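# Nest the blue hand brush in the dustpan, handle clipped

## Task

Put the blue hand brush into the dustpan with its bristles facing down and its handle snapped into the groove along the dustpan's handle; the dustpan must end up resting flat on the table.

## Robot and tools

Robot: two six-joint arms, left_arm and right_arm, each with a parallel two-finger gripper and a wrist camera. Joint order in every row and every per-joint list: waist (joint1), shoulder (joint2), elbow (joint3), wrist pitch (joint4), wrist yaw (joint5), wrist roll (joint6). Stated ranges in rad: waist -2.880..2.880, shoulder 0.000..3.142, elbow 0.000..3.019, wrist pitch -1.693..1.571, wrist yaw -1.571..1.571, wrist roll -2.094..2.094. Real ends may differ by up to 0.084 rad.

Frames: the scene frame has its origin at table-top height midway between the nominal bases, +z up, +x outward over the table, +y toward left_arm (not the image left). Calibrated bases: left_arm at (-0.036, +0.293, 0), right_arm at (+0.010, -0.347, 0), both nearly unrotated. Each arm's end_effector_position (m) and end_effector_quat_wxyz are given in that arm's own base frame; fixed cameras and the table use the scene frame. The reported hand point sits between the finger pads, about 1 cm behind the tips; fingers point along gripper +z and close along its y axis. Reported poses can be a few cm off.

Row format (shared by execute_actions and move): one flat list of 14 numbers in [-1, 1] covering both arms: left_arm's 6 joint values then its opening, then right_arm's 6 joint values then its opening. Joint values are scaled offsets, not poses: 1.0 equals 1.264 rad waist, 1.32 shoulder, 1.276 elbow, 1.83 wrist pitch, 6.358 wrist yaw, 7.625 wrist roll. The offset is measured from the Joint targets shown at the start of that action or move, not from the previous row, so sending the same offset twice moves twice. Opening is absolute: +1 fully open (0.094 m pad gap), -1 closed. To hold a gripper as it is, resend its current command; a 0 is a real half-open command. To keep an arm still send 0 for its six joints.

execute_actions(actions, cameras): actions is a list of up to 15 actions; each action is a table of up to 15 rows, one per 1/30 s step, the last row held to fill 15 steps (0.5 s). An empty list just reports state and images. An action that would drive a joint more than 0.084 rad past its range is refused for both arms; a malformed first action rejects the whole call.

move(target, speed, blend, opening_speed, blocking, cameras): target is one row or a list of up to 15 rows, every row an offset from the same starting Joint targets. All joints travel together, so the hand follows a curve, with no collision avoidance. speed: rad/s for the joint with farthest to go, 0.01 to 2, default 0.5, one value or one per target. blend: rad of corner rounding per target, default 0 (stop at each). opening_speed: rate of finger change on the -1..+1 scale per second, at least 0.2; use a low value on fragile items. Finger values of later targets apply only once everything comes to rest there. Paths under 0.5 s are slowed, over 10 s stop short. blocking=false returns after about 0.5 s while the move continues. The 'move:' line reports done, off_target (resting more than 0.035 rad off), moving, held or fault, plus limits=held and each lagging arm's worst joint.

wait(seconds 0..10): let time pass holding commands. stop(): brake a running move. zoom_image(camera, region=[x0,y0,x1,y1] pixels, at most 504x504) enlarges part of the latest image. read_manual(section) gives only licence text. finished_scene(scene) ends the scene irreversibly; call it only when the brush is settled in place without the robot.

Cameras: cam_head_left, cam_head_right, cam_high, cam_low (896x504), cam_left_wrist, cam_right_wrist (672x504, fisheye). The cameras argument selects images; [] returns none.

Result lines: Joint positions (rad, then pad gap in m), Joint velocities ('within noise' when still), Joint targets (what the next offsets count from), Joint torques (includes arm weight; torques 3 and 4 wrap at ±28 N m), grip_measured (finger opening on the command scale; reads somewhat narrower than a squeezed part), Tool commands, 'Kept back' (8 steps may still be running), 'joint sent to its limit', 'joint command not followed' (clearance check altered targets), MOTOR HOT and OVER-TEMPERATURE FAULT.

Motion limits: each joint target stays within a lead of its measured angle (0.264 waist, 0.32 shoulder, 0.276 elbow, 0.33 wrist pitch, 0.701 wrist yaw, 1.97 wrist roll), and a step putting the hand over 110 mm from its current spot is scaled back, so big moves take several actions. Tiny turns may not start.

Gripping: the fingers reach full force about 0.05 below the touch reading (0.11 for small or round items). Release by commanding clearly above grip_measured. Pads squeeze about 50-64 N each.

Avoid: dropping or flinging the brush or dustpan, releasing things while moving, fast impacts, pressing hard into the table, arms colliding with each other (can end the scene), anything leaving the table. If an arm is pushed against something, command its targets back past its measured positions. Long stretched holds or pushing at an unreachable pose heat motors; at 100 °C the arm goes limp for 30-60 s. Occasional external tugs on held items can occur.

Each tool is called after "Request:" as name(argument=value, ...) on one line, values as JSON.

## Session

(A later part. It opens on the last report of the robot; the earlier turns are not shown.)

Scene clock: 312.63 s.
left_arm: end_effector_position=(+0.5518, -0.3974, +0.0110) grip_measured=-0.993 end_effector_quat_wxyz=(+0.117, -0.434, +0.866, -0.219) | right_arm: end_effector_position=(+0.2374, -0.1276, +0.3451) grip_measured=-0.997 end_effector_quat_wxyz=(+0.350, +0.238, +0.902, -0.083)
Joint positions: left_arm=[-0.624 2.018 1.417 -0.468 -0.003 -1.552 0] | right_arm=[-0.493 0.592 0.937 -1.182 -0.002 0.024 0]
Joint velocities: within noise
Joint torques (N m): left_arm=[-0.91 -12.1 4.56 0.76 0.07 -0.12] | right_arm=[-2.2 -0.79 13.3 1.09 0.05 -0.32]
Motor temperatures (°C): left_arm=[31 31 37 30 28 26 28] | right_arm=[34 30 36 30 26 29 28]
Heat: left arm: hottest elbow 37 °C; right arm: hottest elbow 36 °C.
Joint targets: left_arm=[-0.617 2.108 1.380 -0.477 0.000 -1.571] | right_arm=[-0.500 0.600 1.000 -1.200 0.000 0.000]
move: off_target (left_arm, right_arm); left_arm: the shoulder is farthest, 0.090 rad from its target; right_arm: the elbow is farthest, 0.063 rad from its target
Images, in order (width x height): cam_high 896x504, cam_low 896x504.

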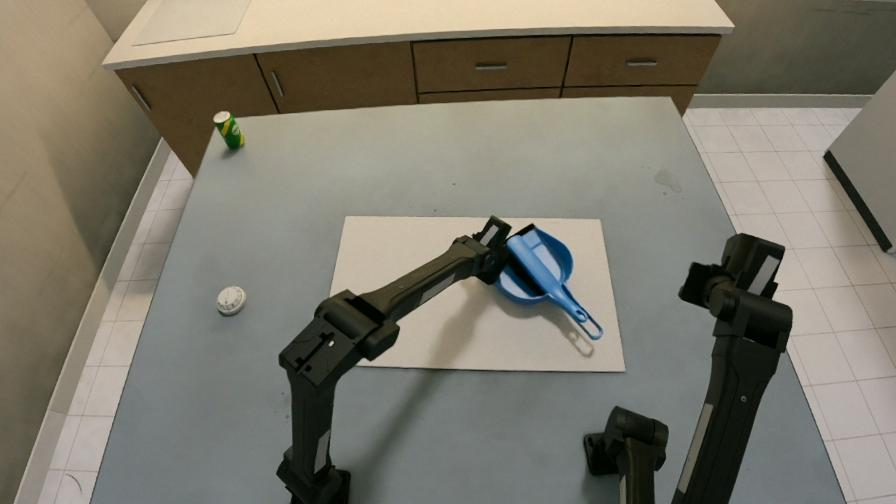

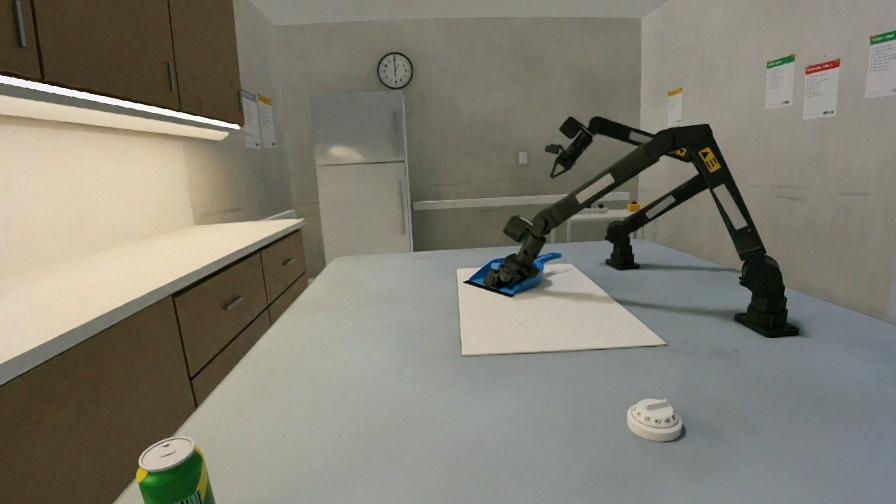

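Request:
move(target=[[0, -0.1727, 0.1238, -0.1251, 0, 0, -1, 0, 0, 0, 0, 0, 0, -1], [-0.1210, 0.1924, 0.9373, -0.6530, -0.0126, 0.0203, -1, 0, 0, 0, 0, 0, 0, -1]], speed=[0.15, 0.6], blend=[0.04, 0], cameras=["cam_left_wrist", "cam_low", "cam_high"])

Request:
zoom_image(camera="cam_low", region=[450, 220, 590, 310])

Scene clock: 317.10 s.
left_arm: end_effector_position=(+0.5352, -0.4980, +0.1885) grip_measured=-0.993 end_effector_quat_wxyz=(+0.058, -0.329, +0.942, -0.029) | right_arm: end_effector_position=(+0.2374, -0.1276, +0.3451) grip_measured=-0.997 end_effector_quat_wxyz=(+0.350, +0.238, +0.902, -0.083)
Joint positions: left_arm=[-0.767 2.324 2.515 -1.657 -0.077 -1.435 0] | right_arm=[-0.493 0.592 0.937 -1.182 -0.002 0.023 0]
Joint velocities: within noise
Joint torques (N m): left_arm=[-2.32 -20.72 12.81 -0.13 -0.24 0.27] | right_arm=[-2.14 -0.62 13.33 1.1 0.05 -0.26]
Motor temperatures (°C): left_arm=[31 31 37 30 28 26 28] | right_arm=[34 30 36 30 26 29 28]
Heat: left arm: hottest elbow 37 °C; right arm: hottest elbow 36 °C.
Joint targets: left_arm=[-0.770 2.362 2.576 -1.672 -0.080 -1.416] | right_arm=[-0.500 0.600 1.000 -1.200 0.000 0.000]
move: off_target (left_arm, right_arm); left_arm: the elbow is farthest, 0.061 rad from its target; right_arm: the elbow is farthest, 0.063 rad from its target
camera_calibration:
cam_left_wrist: T_world_to_cam=[[0.517934, -0.854466, 0.0404056, -0.706391], [-0.783718, -0.45506, 0.422736, 0.143543], [-0.342827, -0.250616, -0.905352, 0.313119], [0, 0, 0, 1]] pos_world=[0.585706, -0.459793, 0.251344]
Images, in order (width x height): cam_high 896x504, cam_low 896x504, cam_left_wrist 672x504.

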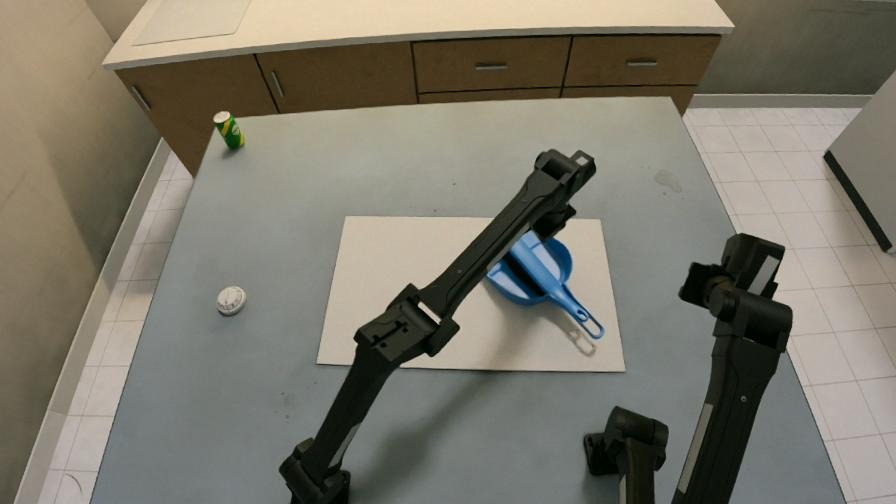

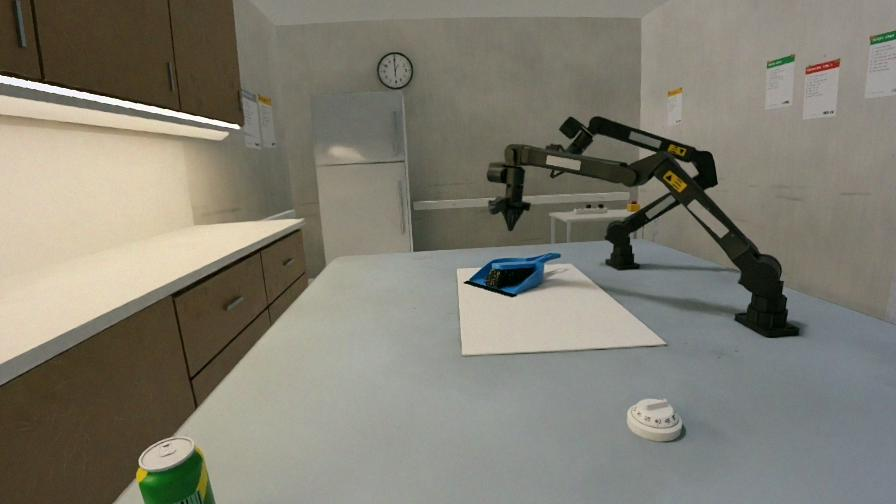

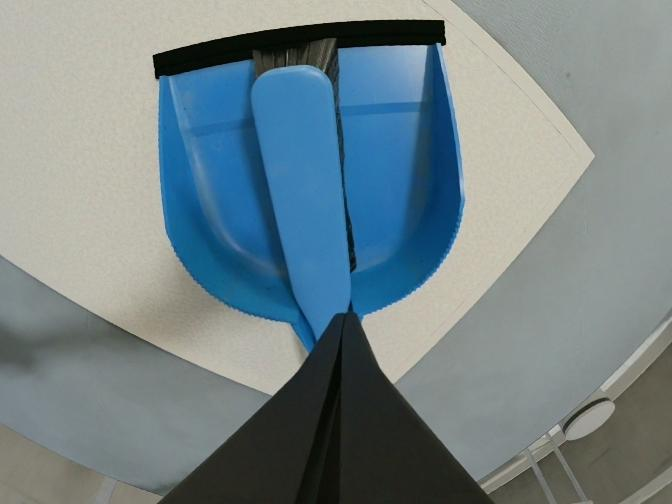

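Scaled by 3.600 from the camera's 896x504 image, which has a finer 1280x720 frame.

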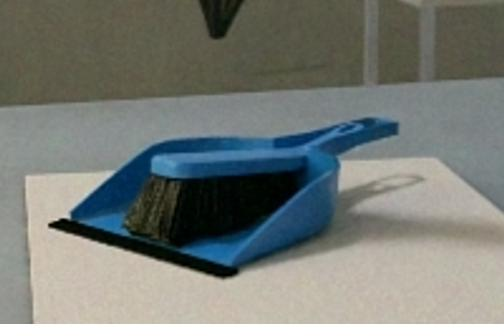

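Request:
execute_actions(actions=[], cameras=["cam_low", "cam_left_wrist", "cam_high"])

Request:
zoom_image(camera="cam_low", region=[470, 225, 590, 295])

Request:
zoom_image(camera="cam_high", region=[480, 210, 640, 320])

Scene clock: 319.27 s.
left_arm: end_effector_position=(+0.5352, -0.4980, +0.1885) grip_measured=-0.993 end_effector_quat_wxyz=(+0.058, -0.329, +0.942, -0.029) | right_arm: end_effector_position=(+0.2374, -0.1276, +0.3451) grip_measured=-0.997 end_effector_quat_wxyz=(+0.350, +0.238, +0.902, -0.083)
Joint positions: left_arm=[-0.767 2.324 2.515 -1.657 -0.077 -1.434 0] | right_arm=[-0.493 0.592 0.937 -1.182 -0.002 0.023 0]
Joint velocities: within noise
Joint torques (N m): left_arm=[-2.26 -20.72 12.81 -0.16 -0.23 0.25] | right_arm=[-2.2 -0.62 13.33 1.1 0.05 -0.27]
Motor temperatures (°C): left_arm=[31 31 38 30 28 26 28] | right_arm=[34 29 37 30 26 29 28]
Heat: left arm: hottest elbow 38 °C; right arm: hottest elbow 37 °C.
Joint targets: left_arm=[-0.770 2.362 2.576 -1.672 -0.080 -1.416] | right_arm=[-0.500 0.600 1.000 -1.200 0.000 0.000]
Tool commands: left_gripper/opening=-1.0 right_gripper/opening=-1.0
camera_calibration:
cam_left_wrist: T_world_to_cam=[[0.517611, -0.854664, 0.0403671, -0.706309], [-0.783893, -0.454785, 0.422709, 0.143779], [-0.342916, -0.250442, -0.905366, 0.313256], [0, 0, 0, 1]] pos_world=[0.58572, -0.459816, 0.251346]
Images, in order (width x height): cam_high 896x504, cam_low 896x504, cam_left_wrist 672x504.

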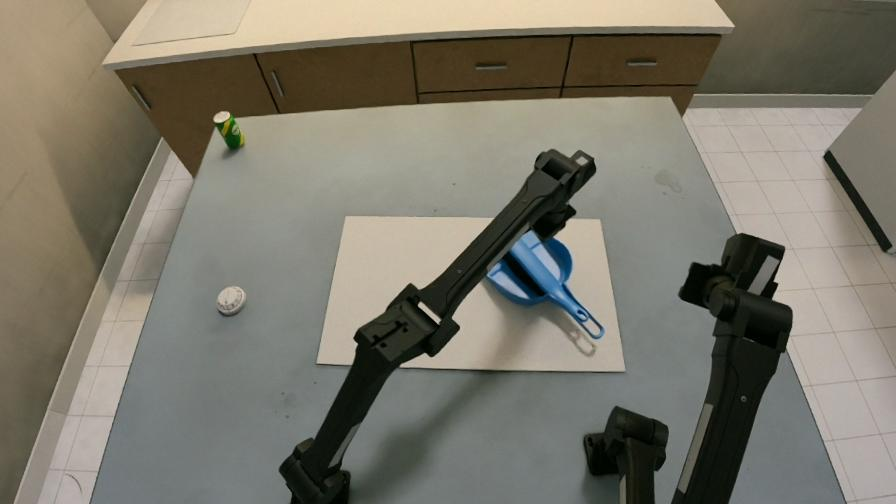

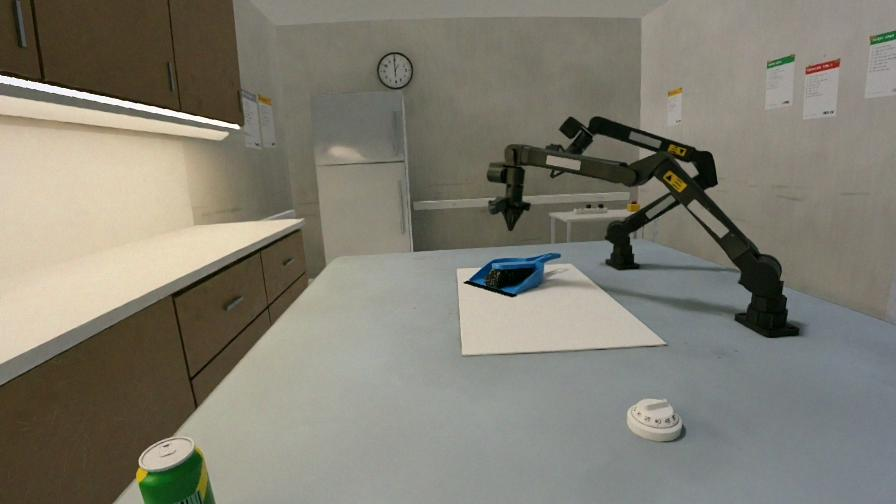

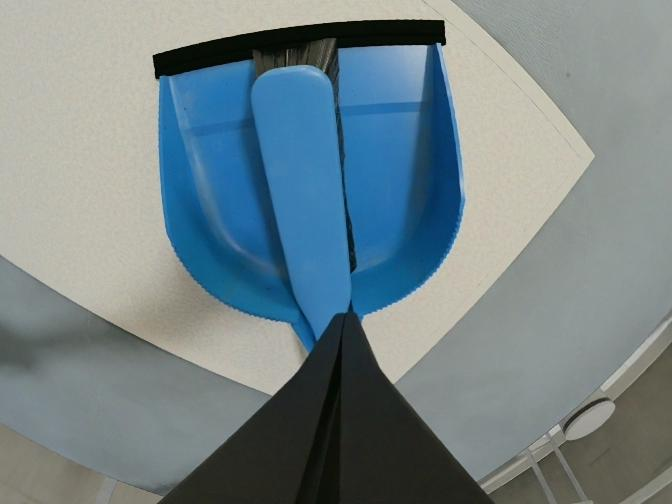

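Scaled by 4.200 from the camera's 896x504 image, which has a finer 1280x720 frame.

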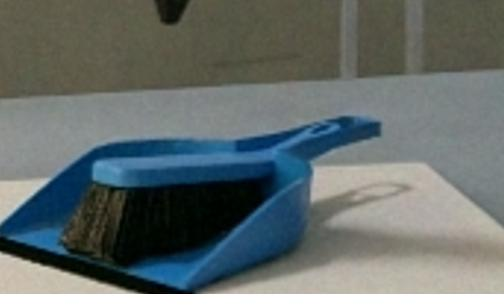

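Scaled by 3.150 from the camera's 896x504 image, which has a finer 1280x720 frame.

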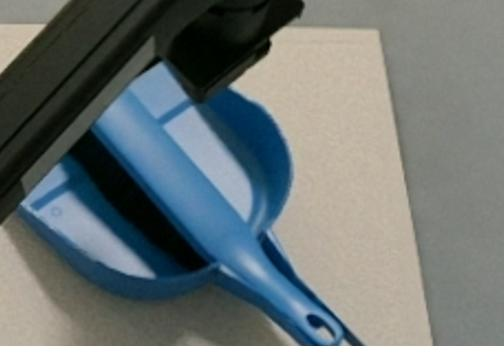

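Request:
zoom_image(camera="cam_high", region=[545, 275, 615, 345])

Request:
zoom_image(camera="cam_low", region=[530, 245, 570, 275])

Scaled by 7.200 from the camera's 896x504 image, which has a finer 1280x720 frame.

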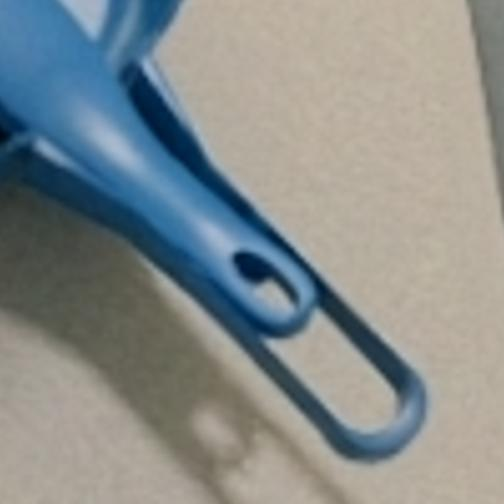

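Scaled by 12.600 from the camera's 896x504 image, which has a finer 1280x720 frame.

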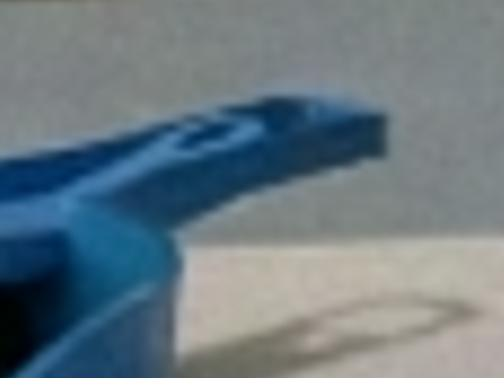

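Request:
execute_actions(actions=[], cameras=["cam_head_left", "cam_head_right"])

Request:
zoom_image(camera="cam_head_left", region=[560, 160, 660, 260])

Request:
zoom_image(camera="cam_head_right", region=[580, 160, 680, 260])

Scene clock: 320.63 s.
left_arm: end_effector_position=(+0.5352, -0.4980, +0.1885) grip_measured=-0.993 end_effector_quat_wxyz=(+0.058, -0.329, +0.942, -0.029) | right_arm: end_effector_position=(+0.2374, -0.1276, +0.3451) grip_measured=-0.997 end_effector_quat_wxyz=(+0.350, +0.238, +0.902, -0.083)
Joint positions: left_arm=[-0.767 2.324 2.515 -1.657 -0.077 -1.434 0] | right_arm=[-0.493 0.592 0.937 -1.182 -0.002 0.023 0]
Joint velocities: within noise
Joint torques (N m): left_arm=[-2.32 -20.72 12.81 -0.14 -0.23 0.25] | right_arm=[-2.2 -0.56 13.33 1.1 0.05 -0.26]
Motor temperatures (°C): left_arm=[31 31 38 30 28 26 28] | right_arm=[34 29 37 30 26 29 28]
Heat: left arm: hottest elbow 38 °C; right arm: hottest elbow 37 °C.
Joint targets: left_arm=[-0.770 2.362 2.576 -1.672 -0.080 -1.416] | right_arm=[-0.500 0.600 1.000 -1.200 0.000 0.000]
Tool commands: left_gripper/opening=-1.0 right_gripper/opening=-1.0
Images, in order (width x height): cam_head_left 896x504, cam_head_right 896x504.

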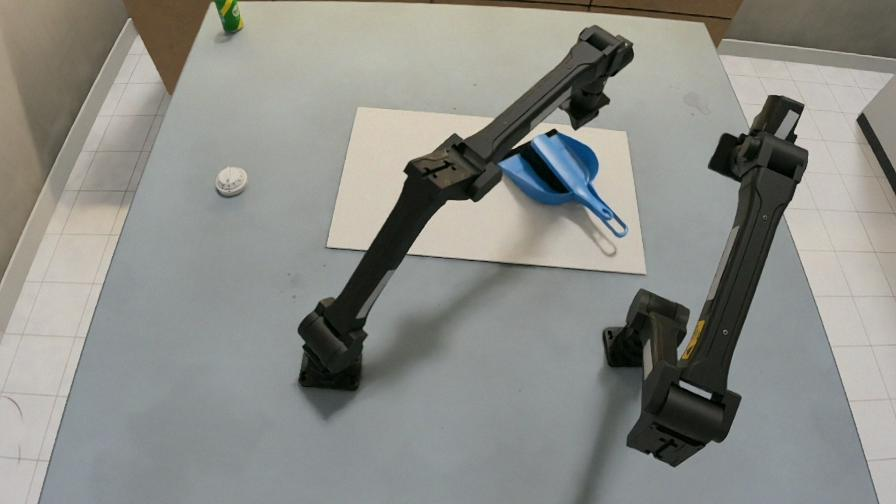

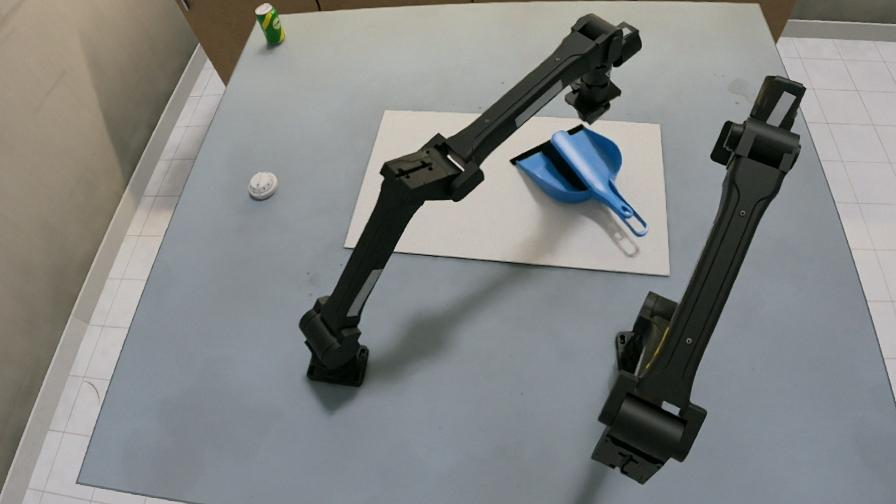

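Scaled by 5.040 from the camera's 896x504 image, which has a finer 1280x720 frame.

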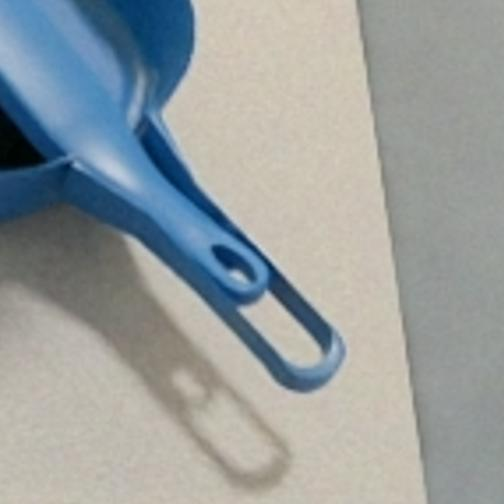

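Scaled by 5.040 from the camera's 896x504 image, which has a finer 1280x720 frame.

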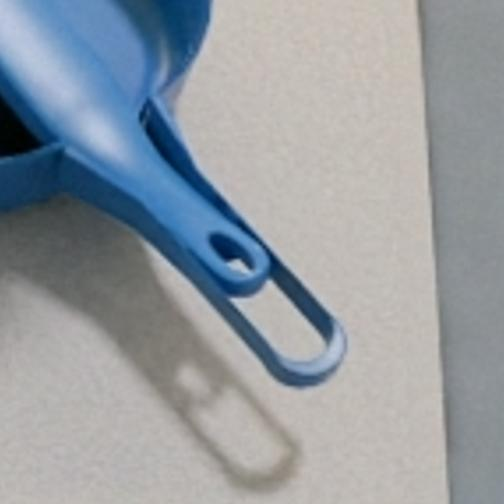

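Request:
move(target=[[0,0,0,0,0,0,-1, 0.4446,0.4636,0.0361,-0.0984,0,0.1478,-1],[0,0,0,0,0,0,-1, 0.4446,0.5182,-0.1034,0.0383,0,0.1478,-1]], speed=[0.7, 0.3], blend=[0.04, 0], cameras=["cam_right_wrist"])

Request:
zoom_image(camera="cam_right_wrist", region=[240, 200, 440, 350])

Scene clock: 326.60 s.
left_arm: end_effector_position=(+0.5352, -0.4980, +0.1885) grip_measured=-0.993 end_effector_quat_wxyz=(+0.058, -0.329, +0.942, -0.029) | right_arm: end_effector_position=(+0.3259, +0.0182, +0.1089) grip_measured=-0.997 end_effector_quat_wxyz=(-0.003, +0.500, +0.866, -0.001)
Joint positions: left_arm=[-0.767 2.324 2.515 -1.657 -0.077 -1.434 0] | right_arm=[0.057 1.285 0.858 -1.149 -0.001 1.103 0]
Joint velocities: within noise
Joint torques (N m): left_arm=[-2.32 -20.72 12.81 -0.14 -0.23 0.25] | right_arm=[-0.44 -8.82 8.05 1.39 0.09 0.23]
Motor temperatures (°C): left_arm=[31 31 39 30 28 26 27] | right_arm=[34 29 37 30 26 29 28]
Heat: left arm: hottest elbow 39 °C; right arm: hottest elbow 37 °C.
Joint targets: left_arm=[-0.770 2.362 2.576 -1.672 -0.080 -1.416] | right_arm=[0.062 1.284 0.868 -1.130 0.001 1.127]
move: off_target (left_arm); left_arm: the elbow is farthest, 0.061 rad from its target
camera_calibration:
cam_right_wrist: T_world_to_cam=[[-0.915047, -0.399212, -0.0576093, 0.316409], [-0.369197, 0.771469, 0.518198, 0.0773426], [-0.162427, 0.495444, -0.853318, 0.227401], [0, 0, 0, 1]] pos_world=[0.355019, -0.0460177, 0.172194]
Images, in order (width x height): cam_right_wrist 672x504.

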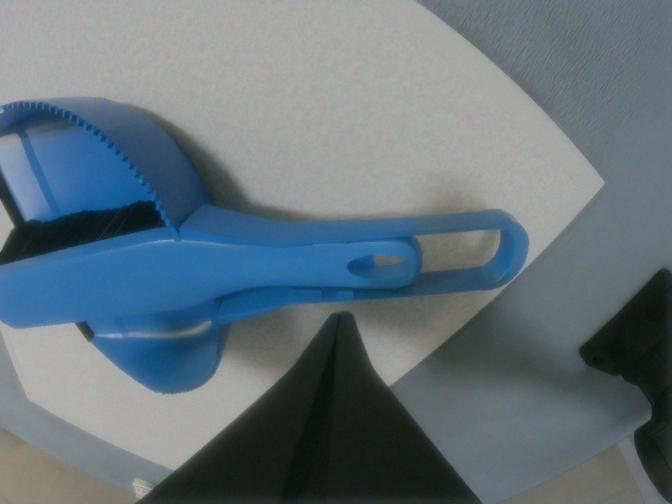

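Scaled by 2.520 from the camera's 672x504 image, which has a finer 960x720 frame.

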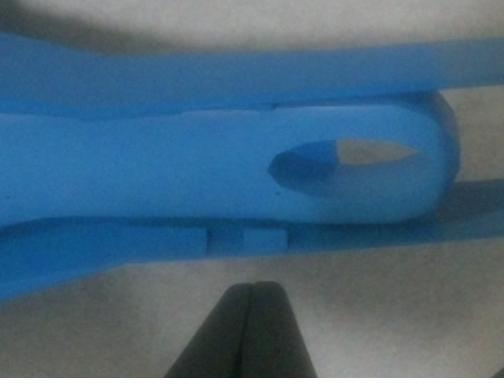

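Request:
zoom_image(camera="cam_right_wrist", region=[300, 225, 380, 315])

Request:
zoom_image(camera="cam_right_wrist", region=[180, 190, 260, 330])

Scaled by 5.600 from the camera's 672x504 image, which has a finer 960x720 frame.

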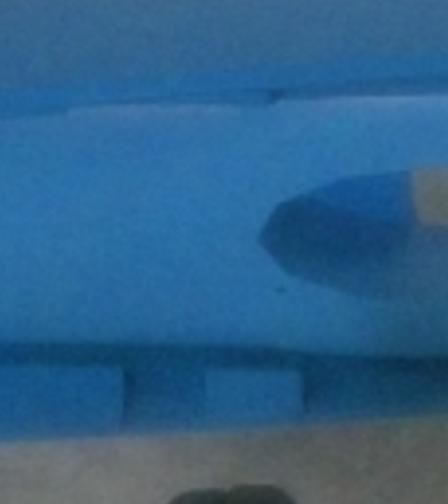

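Scaled by 3.600 from the camera's 672x504 image, which has a finer 960x720 frame.

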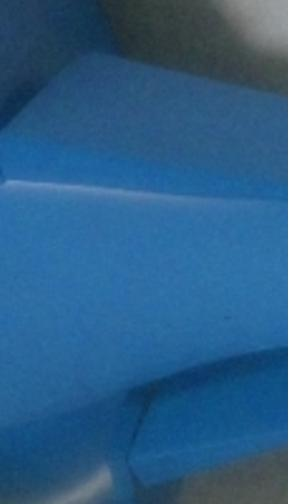

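Request:
move(target=[[0.332,0,0,0,0,0,-1, 0,0,0,0,0,0,-1],[0.332,0,0,0,0,0,-1, 0,0,0,0,0,-0.4119,-1]], speed=[0.7, 1.5], blend=[0.04, 0], cameras=["cam_right_wrist"])

Request:
zoom_image(camera="cam_right_wrist", region=[240, 200, 440, 350])

Scene clock: 333.50 s.
left_arm: end_effector_position=(+0.6909, -0.2389, +0.1885) grip_measured=-0.993 end_effector_quat_wxyz=(+0.064, -0.516, +0.854, -0.015) | right_arm: end_effector_position=(+0.3260, +0.0182, +0.1089) grip_measured=-0.997 end_effector_quat_wxyz=(+0.001, +0.854, -0.521, -0.003)
Joint positions: left_arm=[-0.351 2.324 2.515 -1.657 -0.08 -1.434 0] | right_arm=[0.057 1.285 0.858 -1.149 -0.001 -1.99 0]
Joint velocities: within noise
Joint torques (N m): left_arm=[-1.9 -20.78 12.81 -0.14 -0.11 0.25] | right_arm=[-0.44 -8.76 8.01 1.33 -0.06 -0.24]
Motor temperatures (°C): left_arm=[31 31 40 30 28 26 27] | right_arm=[34 29 37 30 26 29 28]
Heat: left arm: hottest elbow 40 °C; right arm: hottest elbow 37 °C.
Joint targets: left_arm=[-0.350 2.362 2.576 -1.672 -0.080 -1.416] | right_arm=[0.062 1.284 0.868 -1.130 0.001 -2.014]
move: off_target (left_arm); left_arm: the elbow is farthest, 0.061 rad from its target
camera_calibration:
cam_right_wrist: T_world_to_cam=[[0.932518, 0.354753, -0.0675367, -0.29835], [0.337394, -0.789191, 0.513169, -0.124036], [0.128749, -0.501326, -0.855626, 0.150867], [0, 0, 0, 1]] pos_world=[0.300642, 0.0835865, 0.172588]
Images, in order (width x height): cam_right_wrist 672x504.

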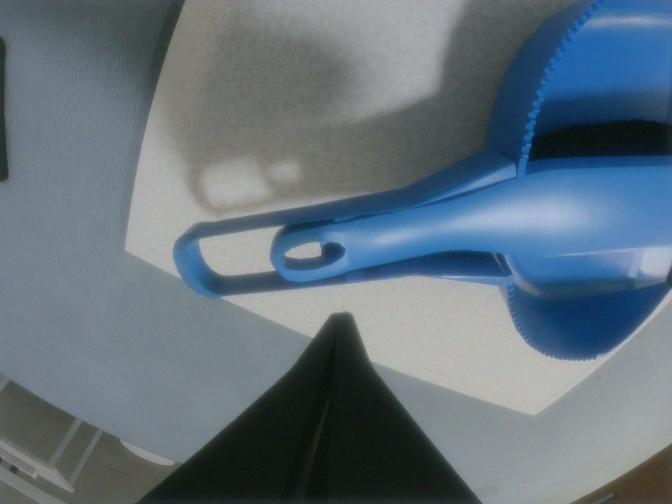

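Scaled by 2.520 from the camera's 672x504 image, which has a finer 960x720 frame.

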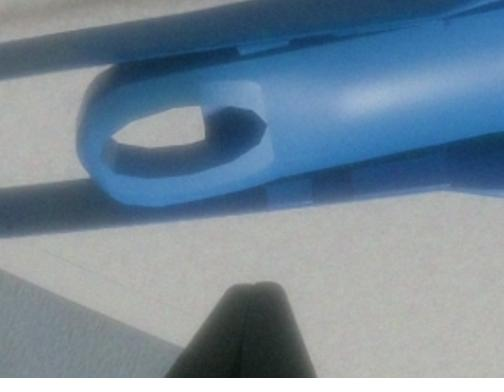

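Request:
move(target=[0,0,0,0,0,0,-1, -0.1733,0.0197,0.0204,0,0,0,-1], speed=0.4, cameras=["cam_right_wrist"])

Request:
zoom_image(camera="cam_right_wrist", region=[200, 20, 400, 170])

Scene clock: 336.03 s.
left_arm: end_effector_position=(+0.6909, -0.2389, +0.1885) grip_measured=-0.993 end_effector_quat_wxyz=(+0.064, -0.516, +0.854, -0.015) | right_arm: end_effector_position=(+0.3221, -0.0496, +0.1019) grip_measured=-0.997 end_effector_quat_wxyz=(+0.006, +0.795, -0.606, -0.013)
Joint positions: left_arm=[-0.351 2.324 2.515 -1.657 -0.08 -1.434 0] | right_arm=[-0.152 1.308 0.858 -1.149 -0.001 -1.991 0]
Joint velocities: within noise
Joint torques (N m): left_arm=[-1.9 -20.78 12.81 -0.16 -0.11 0.25] | right_arm=[-1.96 -8.76 9.92 1.28 -0.06 -0.25]
Motor temperatures (°C): left_arm=[31 31 41 30 28 26 27] | right_arm=[34 29 36 30 26 29 28]
Heat: left arm: hottest elbow 41 °C; right arm: hottest elbow 36 °C.
Joint targets: left_arm=[-0.350 2.362 2.576 -1.672 -0.080 -1.416] | right_arm=[-0.157 1.310 0.894 -1.130 0.000 -2.014]
move: off_target (left_arm, right_arm); left_arm: the elbow is farthest, 0.061 rad from its target; right_arm: the elbow is farthest, 0.036 rad from its target
camera_calibration:
cam_right_wrist: T_world_to_cam=[[0.983869, 0.154952, -0.0893938, -0.295382], [0.178864, -0.843609, 0.506293, -0.123596], [0.00303771, -0.514115, -0.857716, 0.151445], [0, 0, 0, 1]] pos_world=[0.312264, 0.0193639, 0.166067]
Images, in order (width x height): cam_right_wrist 672x504.

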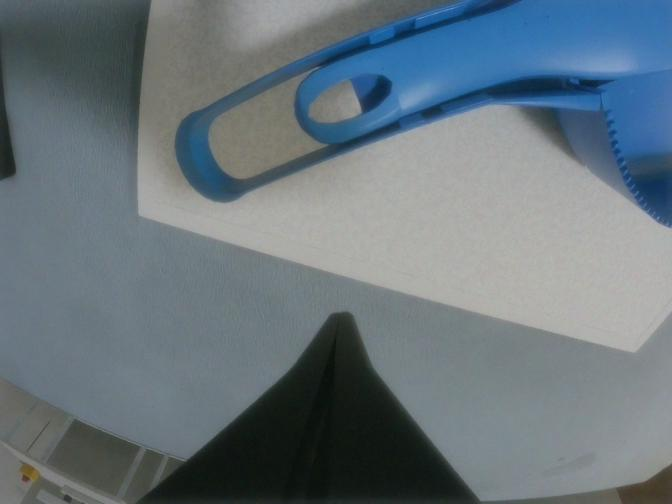

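Scaled by 2.520 from the camera's 672x504 image, which has a finer 960x720 frame.

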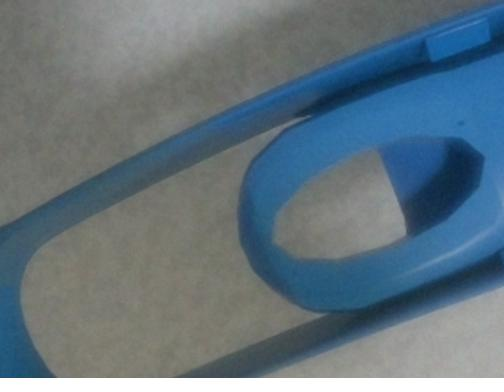

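Request:
zoom_image(camera="cam_right_wrist", region=[330, 0, 510, 140])

Request:
zoom_image(camera="cam_right_wrist", region=[350, 10, 440, 80])

Request:
zoom_image(camera="cam_right_wrist", region=[380, 80, 500, 150])

Scaled by 2.800 from the camera's 672x504 image, which has a finer 960x720 frame.

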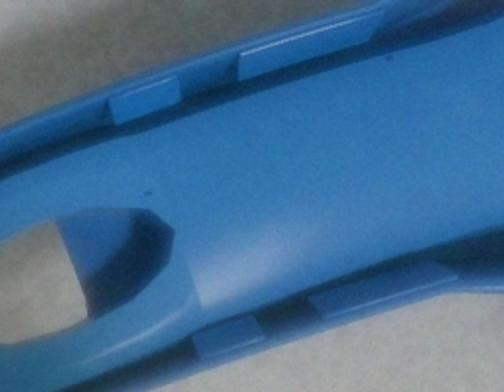

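Scaled by 5.600 from the camera's 672x504 image, which has a finer 960x720 frame.

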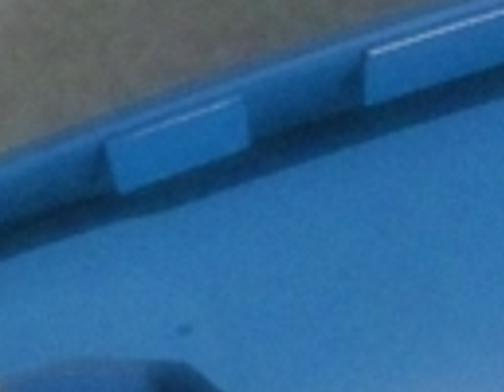

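Scaled by 4.200 from the camera's 672x504 image, which has a finer 960x720 frame.

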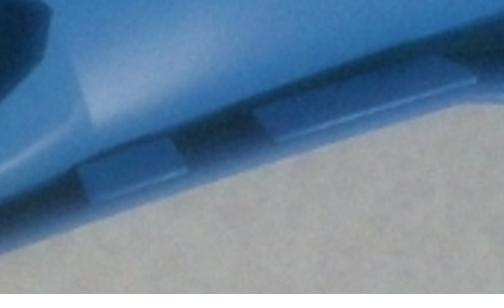

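Request:
move(target=[[0,0,0,0,0,0,-1, 0,-0.0833,0.1223,-0.1366,0,0,-1],[0,0,0,0,0,0,-1, 0.7267,0.1698,0.1221,0.0238,0.1098,0.0581,-1]], speed=[0.6, 0.8], blend=[0.05, 0], cameras=["cam_right_wrist", "cam_low"])

Scene clock: 364.57 s.
left_arm: end_effector_position=(+0.6909, -0.2389, +0.1885) grip_measured=-0.993 end_effector_quat_wxyz=(+0.064, -0.516, +0.854, -0.015) | right_arm: end_effector_position=(+0.3582, +0.1896, +0.1094) grip_measured=-0.997 end_effector_quat_wxyz=(+0.169, +0.873, -0.348, +0.296)
Joint positions: left_arm=[-0.351 2.324 2.515 -1.657 -0.08 -1.434 0] | right_arm=[0.762 1.538 0.999 -1.105 0.693 -1.595 0]
Joint velocities: within noise
Joint torques (N m): left_arm=[-1.9 -20.78 12.81 -0.14 -0.11 0.25] | right_arm=[-1.08 -12.57 10.48 1.18 0.63 0.21]
Motor temperatures (°C): left_arm=[31 32 44 30 28 26 27] | right_arm=[34 29 36 30 26 29 28]
Heat: left arm: hottest elbow 44 °C; right arm: hottest elbow 36 °C.
Joint targets: left_arm=[-0.350 2.362 2.576 -1.672 -0.080 -1.416] | right_arm=[0.761 1.534 1.050 -1.087 0.699 -1.571]
move: off_target (left_arm, right_arm); left_arm: the elbow is farthest, 0.061 rad from its target; right_arm: the elbow is farthest, 0.051 rad from its target
camera_calibration:
cam_right_wrist: T_world_to_cam=[[0.792053, 0.607021, -0.0646308, -0.386981], [0.246063, -0.220577, 0.943821, -0.122115], [0.558663, -0.76346, -0.324074, 0.0706363], [0, 0, 0, 1]] pos_world=[0.297096, 0.261898, 0.113135]
Images, in order (width x height): cam_low 896x504, cam_right_wrist 672x504.

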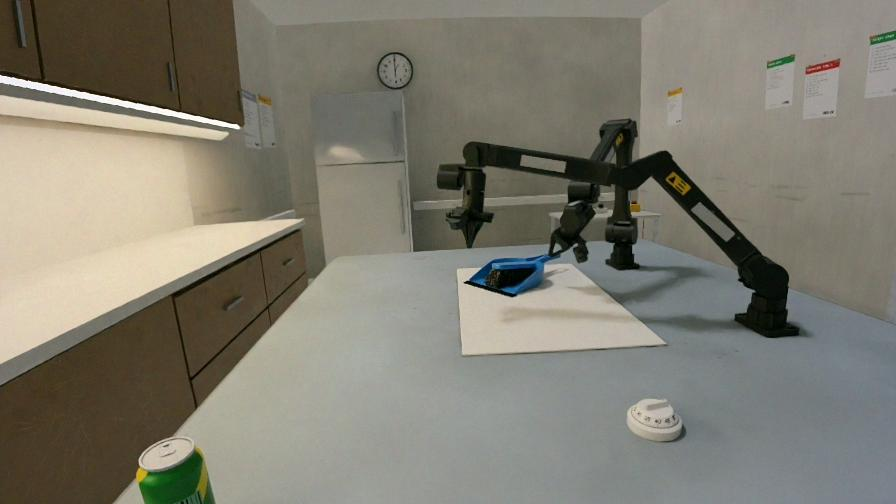

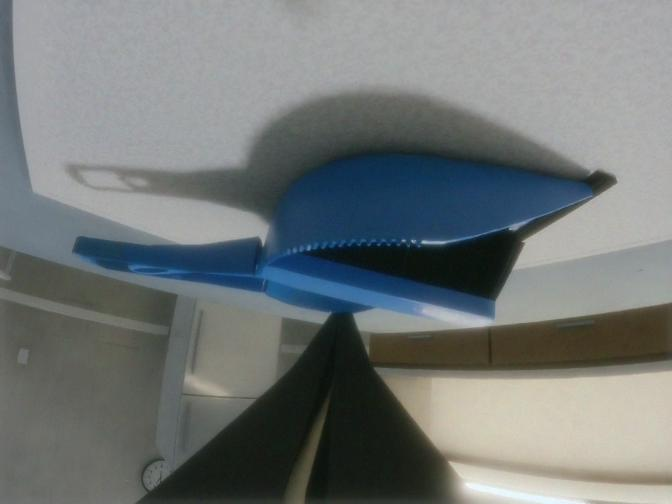

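Request:
zoom_image(camera="cam_right_wrist", region=[60, 215, 300, 315])

Request:
zoom_image(camera="cam_right_wrist", region=[260, 140, 640, 330])

Scaled by 2.100 from the camera's 672x504 image, which has a finer 960x720 frame.

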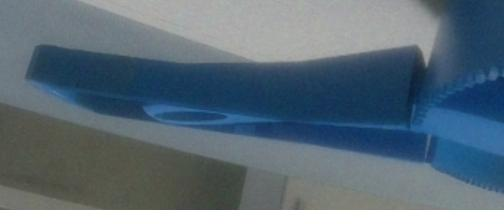

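Scaled by 1.326 from the camera's 672x504 image, which has a finer 960x720 frame.

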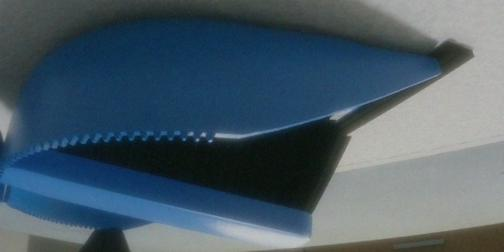

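Request:
move(target=[0,0,0,0,0,0,-1, -0.1970,-0.2470,-0.2492,-0.0044,0,0,-1], speed=0.5, cameras=["cam_right_wrist"])

Request:
zoom_image(camera="cam_right_wrist", region=[200, 180, 440, 320])

Scene clock: 371.37 s.
left_arm: end_effector_position=(+0.6909, -0.2389, +0.1885) grip_measured=-0.993 end_effector_quat_wxyz=(+0.064, -0.516, +0.854, -0.015) | right_arm: end_effector_position=(+0.3024, +0.0458, +0.1196) grip_measured=-0.997 end_effector_quat_wxyz=(+0.188, +0.822, -0.457, +0.284)
Joint positions: left_arm=[-0.351 2.324 2.515 -1.657 -0.08 -1.434 0] | right_arm=[0.52 1.227 0.723 -1.102 0.694 -1.594 0]
Joint velocities: within noise
Joint torques (N m): left_arm=[-1.9 -20.72 12.81 -0.14 -0.11 0.25] | right_arm=[-2.14 -9 7.6 0.81 0.56 0.23]
Motor temperatures (°C): left_arm=[31 32 44 30 28 26 27] | right_arm=[34 29 36 30 26 29 28]
Heat: left arm: hottest elbow 44 °C; right arm: hottest elbow 36 °C.
Joint targets: left_arm=[-0.350 2.362 2.576 -1.672 -0.080 -1.416] | right_arm=[0.512 1.208 0.732 -1.095 0.698 -1.571]
move: off_target (left_arm); left_arm: the elbow is farthest, 0.061 rad from its target
camera_calibration:
cam_right_wrist: T_world_to_cam=[[0.916466, 0.399264, -0.0260473, -0.28758], [0.153266, -0.290179, 0.944619, -0.118489], [0.369594, -0.869704, -0.327133, 0.0577702], [0, 0, 0, 1]] pos_world=[0.260366, 0.13068, 0.123335]
Images, in order (width x height): cam_right_wrist 672x504.

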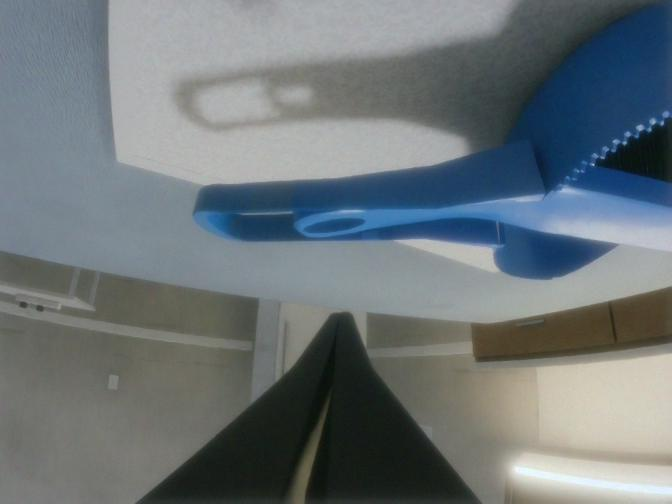

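Scaled by 2.100 from the camera's 672x504 image, which has a finer 960x720 frame.

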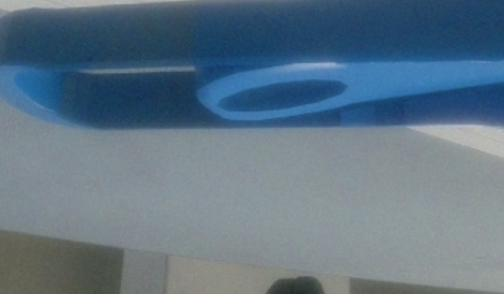

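Request:
zoom_image(camera="cam_right_wrist", region=[270, 190, 390, 260])

Request:
zoom_image(camera="cam_right_wrist", region=[380, 130, 560, 270])

Scaled by 4.200 from the camera's 672x504 image, which has a finer 960x720 frame.

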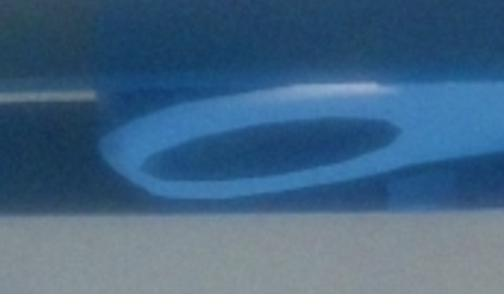

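Scaled by 2.800 from the camera's 672x504 image, which has a finer 960x720 frame.

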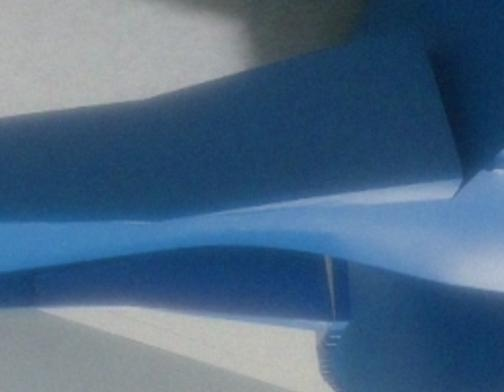

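Request:
move(target=[0,0,0,0,0,0,-1, 0.0578,0.4780,0.6129,-0.0825,0,0,-1], speed=0.6, cameras=["cam_right_wrist"])

Request:
zoom_image(camera="cam_right_wrist", region=[200, 150, 460, 330])

Scene clock: 389.43 s.
left_arm: end_effector_position=(+0.6909, -0.2389, +0.1885) grip_measured=-0.993 end_effector_quat_wxyz=(+0.064, -0.516, +0.854, -0.015) | right_arm: end_effector_position=(+0.5065, +0.1977, +0.1257) grip_measured=-0.997 end_effector_quat_wxyz=(+0.185, +0.835, -0.432, +0.286)
Joint positions: left_arm=[-0.351 2.324 2.515 -1.657 -0.08 -1.434 0] | right_arm=[0.577 1.843 1.453 -1.229 0.694 -1.593 0]
Joint velocities: within noise
Joint torques (N m): left_arm=[-1.9 -20.72 12.81 -0.14 -0.11 0.25] | right_arm=[-0.21 -18.55 12.04 -0.2 0.56 0.23]
Motor temperatures (°C): left_arm=[31 32 45 30 28 26 27] | right_arm=[34 30 35 30 27 29 28]
Heat: left arm: hottest elbow 45 °C; right arm: hottest elbow 35 °C.
Joint targets: left_arm=[-0.350 2.362 2.576 -1.672 -0.080 -1.416] | right_arm=[0.585 1.839 1.514 -1.246 0.698 -1.571]
move: off_target (left_arm, right_arm); left_arm: the elbow is farthest, 0.061 rad from its target; right_arm: the elbow is farthest, 0.061 rad from its target
camera_calibration:
cam_right_wrist: T_world_to_cam=[[0.892123, 0.45012, -0.0388537, -0.531262], [0.179601, -0.27442, 0.944689, -0.128029], [0.414561, -0.849756, -0.325658, 0.0895024], [0, 0, 0, 1]] pos_world=[0.459841, 0.280053, 0.129454]
Images, in order (width x height): cam_right_wrist 672x504.

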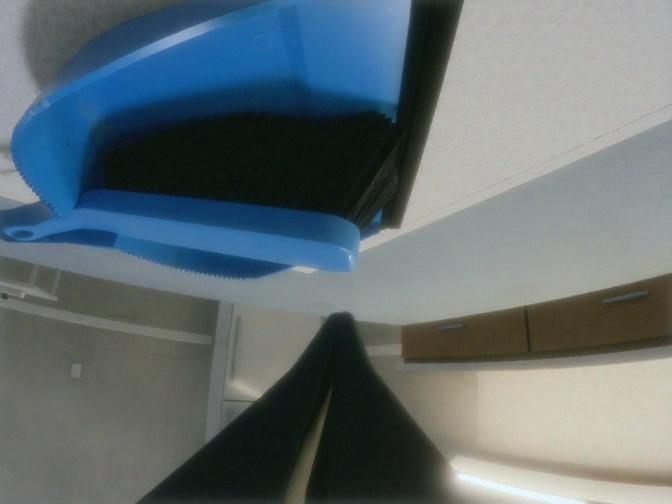

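Scaled by 1.938 from the camera's 672x504 image, which has a finer 960x720 frame.

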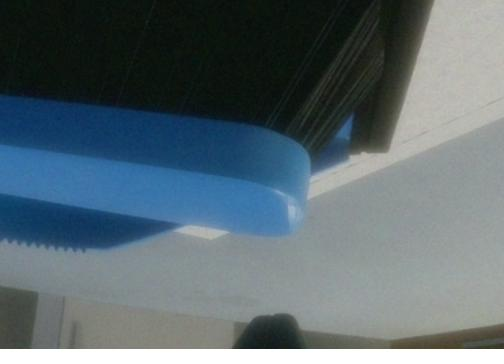

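Request:
execute_actions(actions=[], cameras=["cam_right_wrist", "cam_low", "cam_high"])

Scene clock: 391.43 s.
left_arm: end_effector_position=(+0.6909, -0.2389, +0.1885) grip_measured=-0.993 end_effector_quat_wxyz=(+0.064, -0.516, +0.854, -0.015) | right_arm: end_effector_position=(+0.5065, +0.1977, +0.1257) grip_measured=-0.997 end_effector_quat_wxyz=(+0.185, +0.835, -0.432, +0.286)
Joint positions: left_arm=[-0.351 2.324 2.515 -1.657 -0.08 -1.434 0] | right_arm=[0.577 1.843 1.453 -1.229 0.694 -1.593 0]
Joint velocities: within noise
Joint torques (N m): left_arm=[-1.9 -20.72 12.81 -0.14 -0.11 0.25] | right_arm=[-0.21 -18.2 12.03 -0.2 0.56 0.23]
Motor temperatures (°C): left_arm=[31 32 45 30 28 26 27] | right_arm=[33 30 35 30 27 29 28]
Heat: left arm: hottest elbow 45 °C; right arm: hottest elbow 35 °C.
Joint targets: left_arm=[-0.350 2.362 2.576 -1.672 -0.080 -1.416] | right_arm=[0.585 1.839 1.514 -1.246 0.698 -1.571]
Tool commands: left_gripper/opening=-1.0 right_gripper/opening=-1.0
camera_calibration:
cam_right_wrist: T_world_to_cam=[[0.892123, 0.45012, -0.0388537, -0.531262], [0.179601, -0.27442, 0.944689, -0.128029], [0.414561, -0.849756, -0.325658, 0.0895024], [0, 0, 0, 1]] pos_world=[0.459841, 0.280053, 0.129454]
Images, in order (width x height): cam_high 896x504, cam_low 896x504, cam_right_wrist 672x504.

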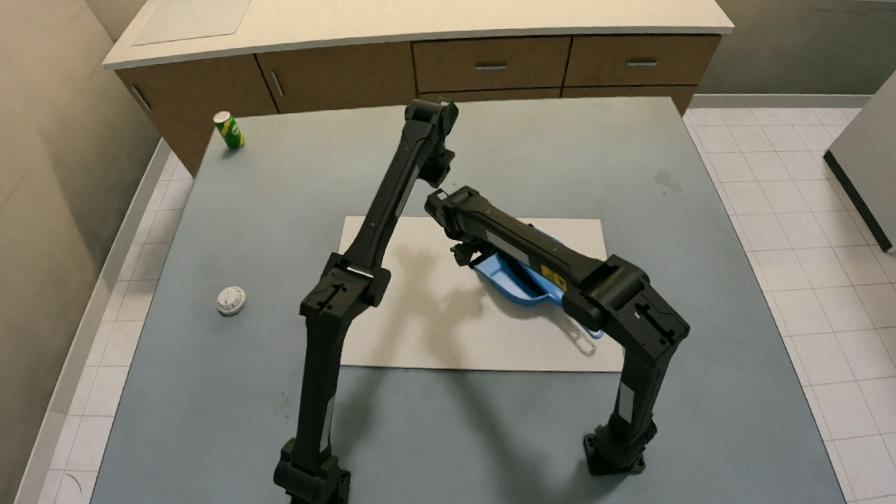

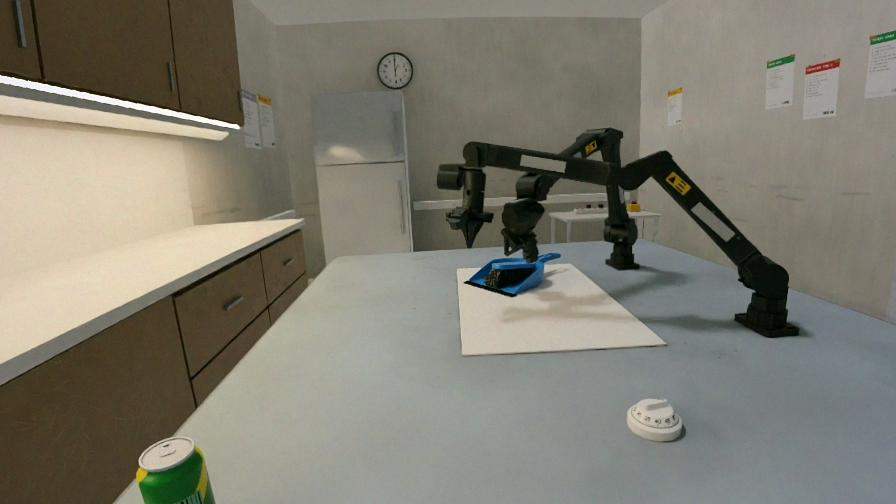

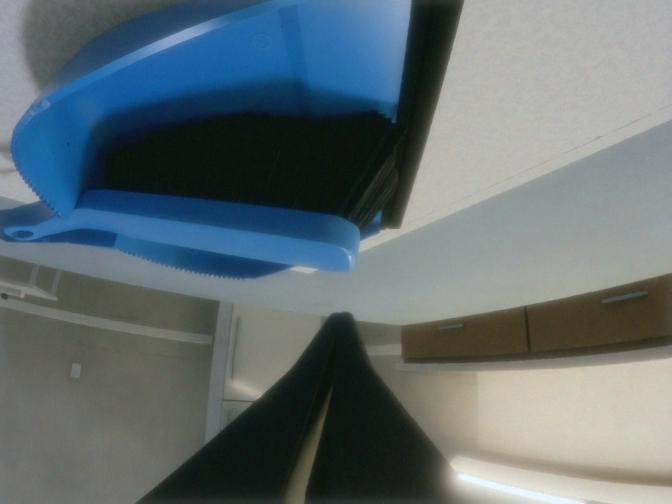

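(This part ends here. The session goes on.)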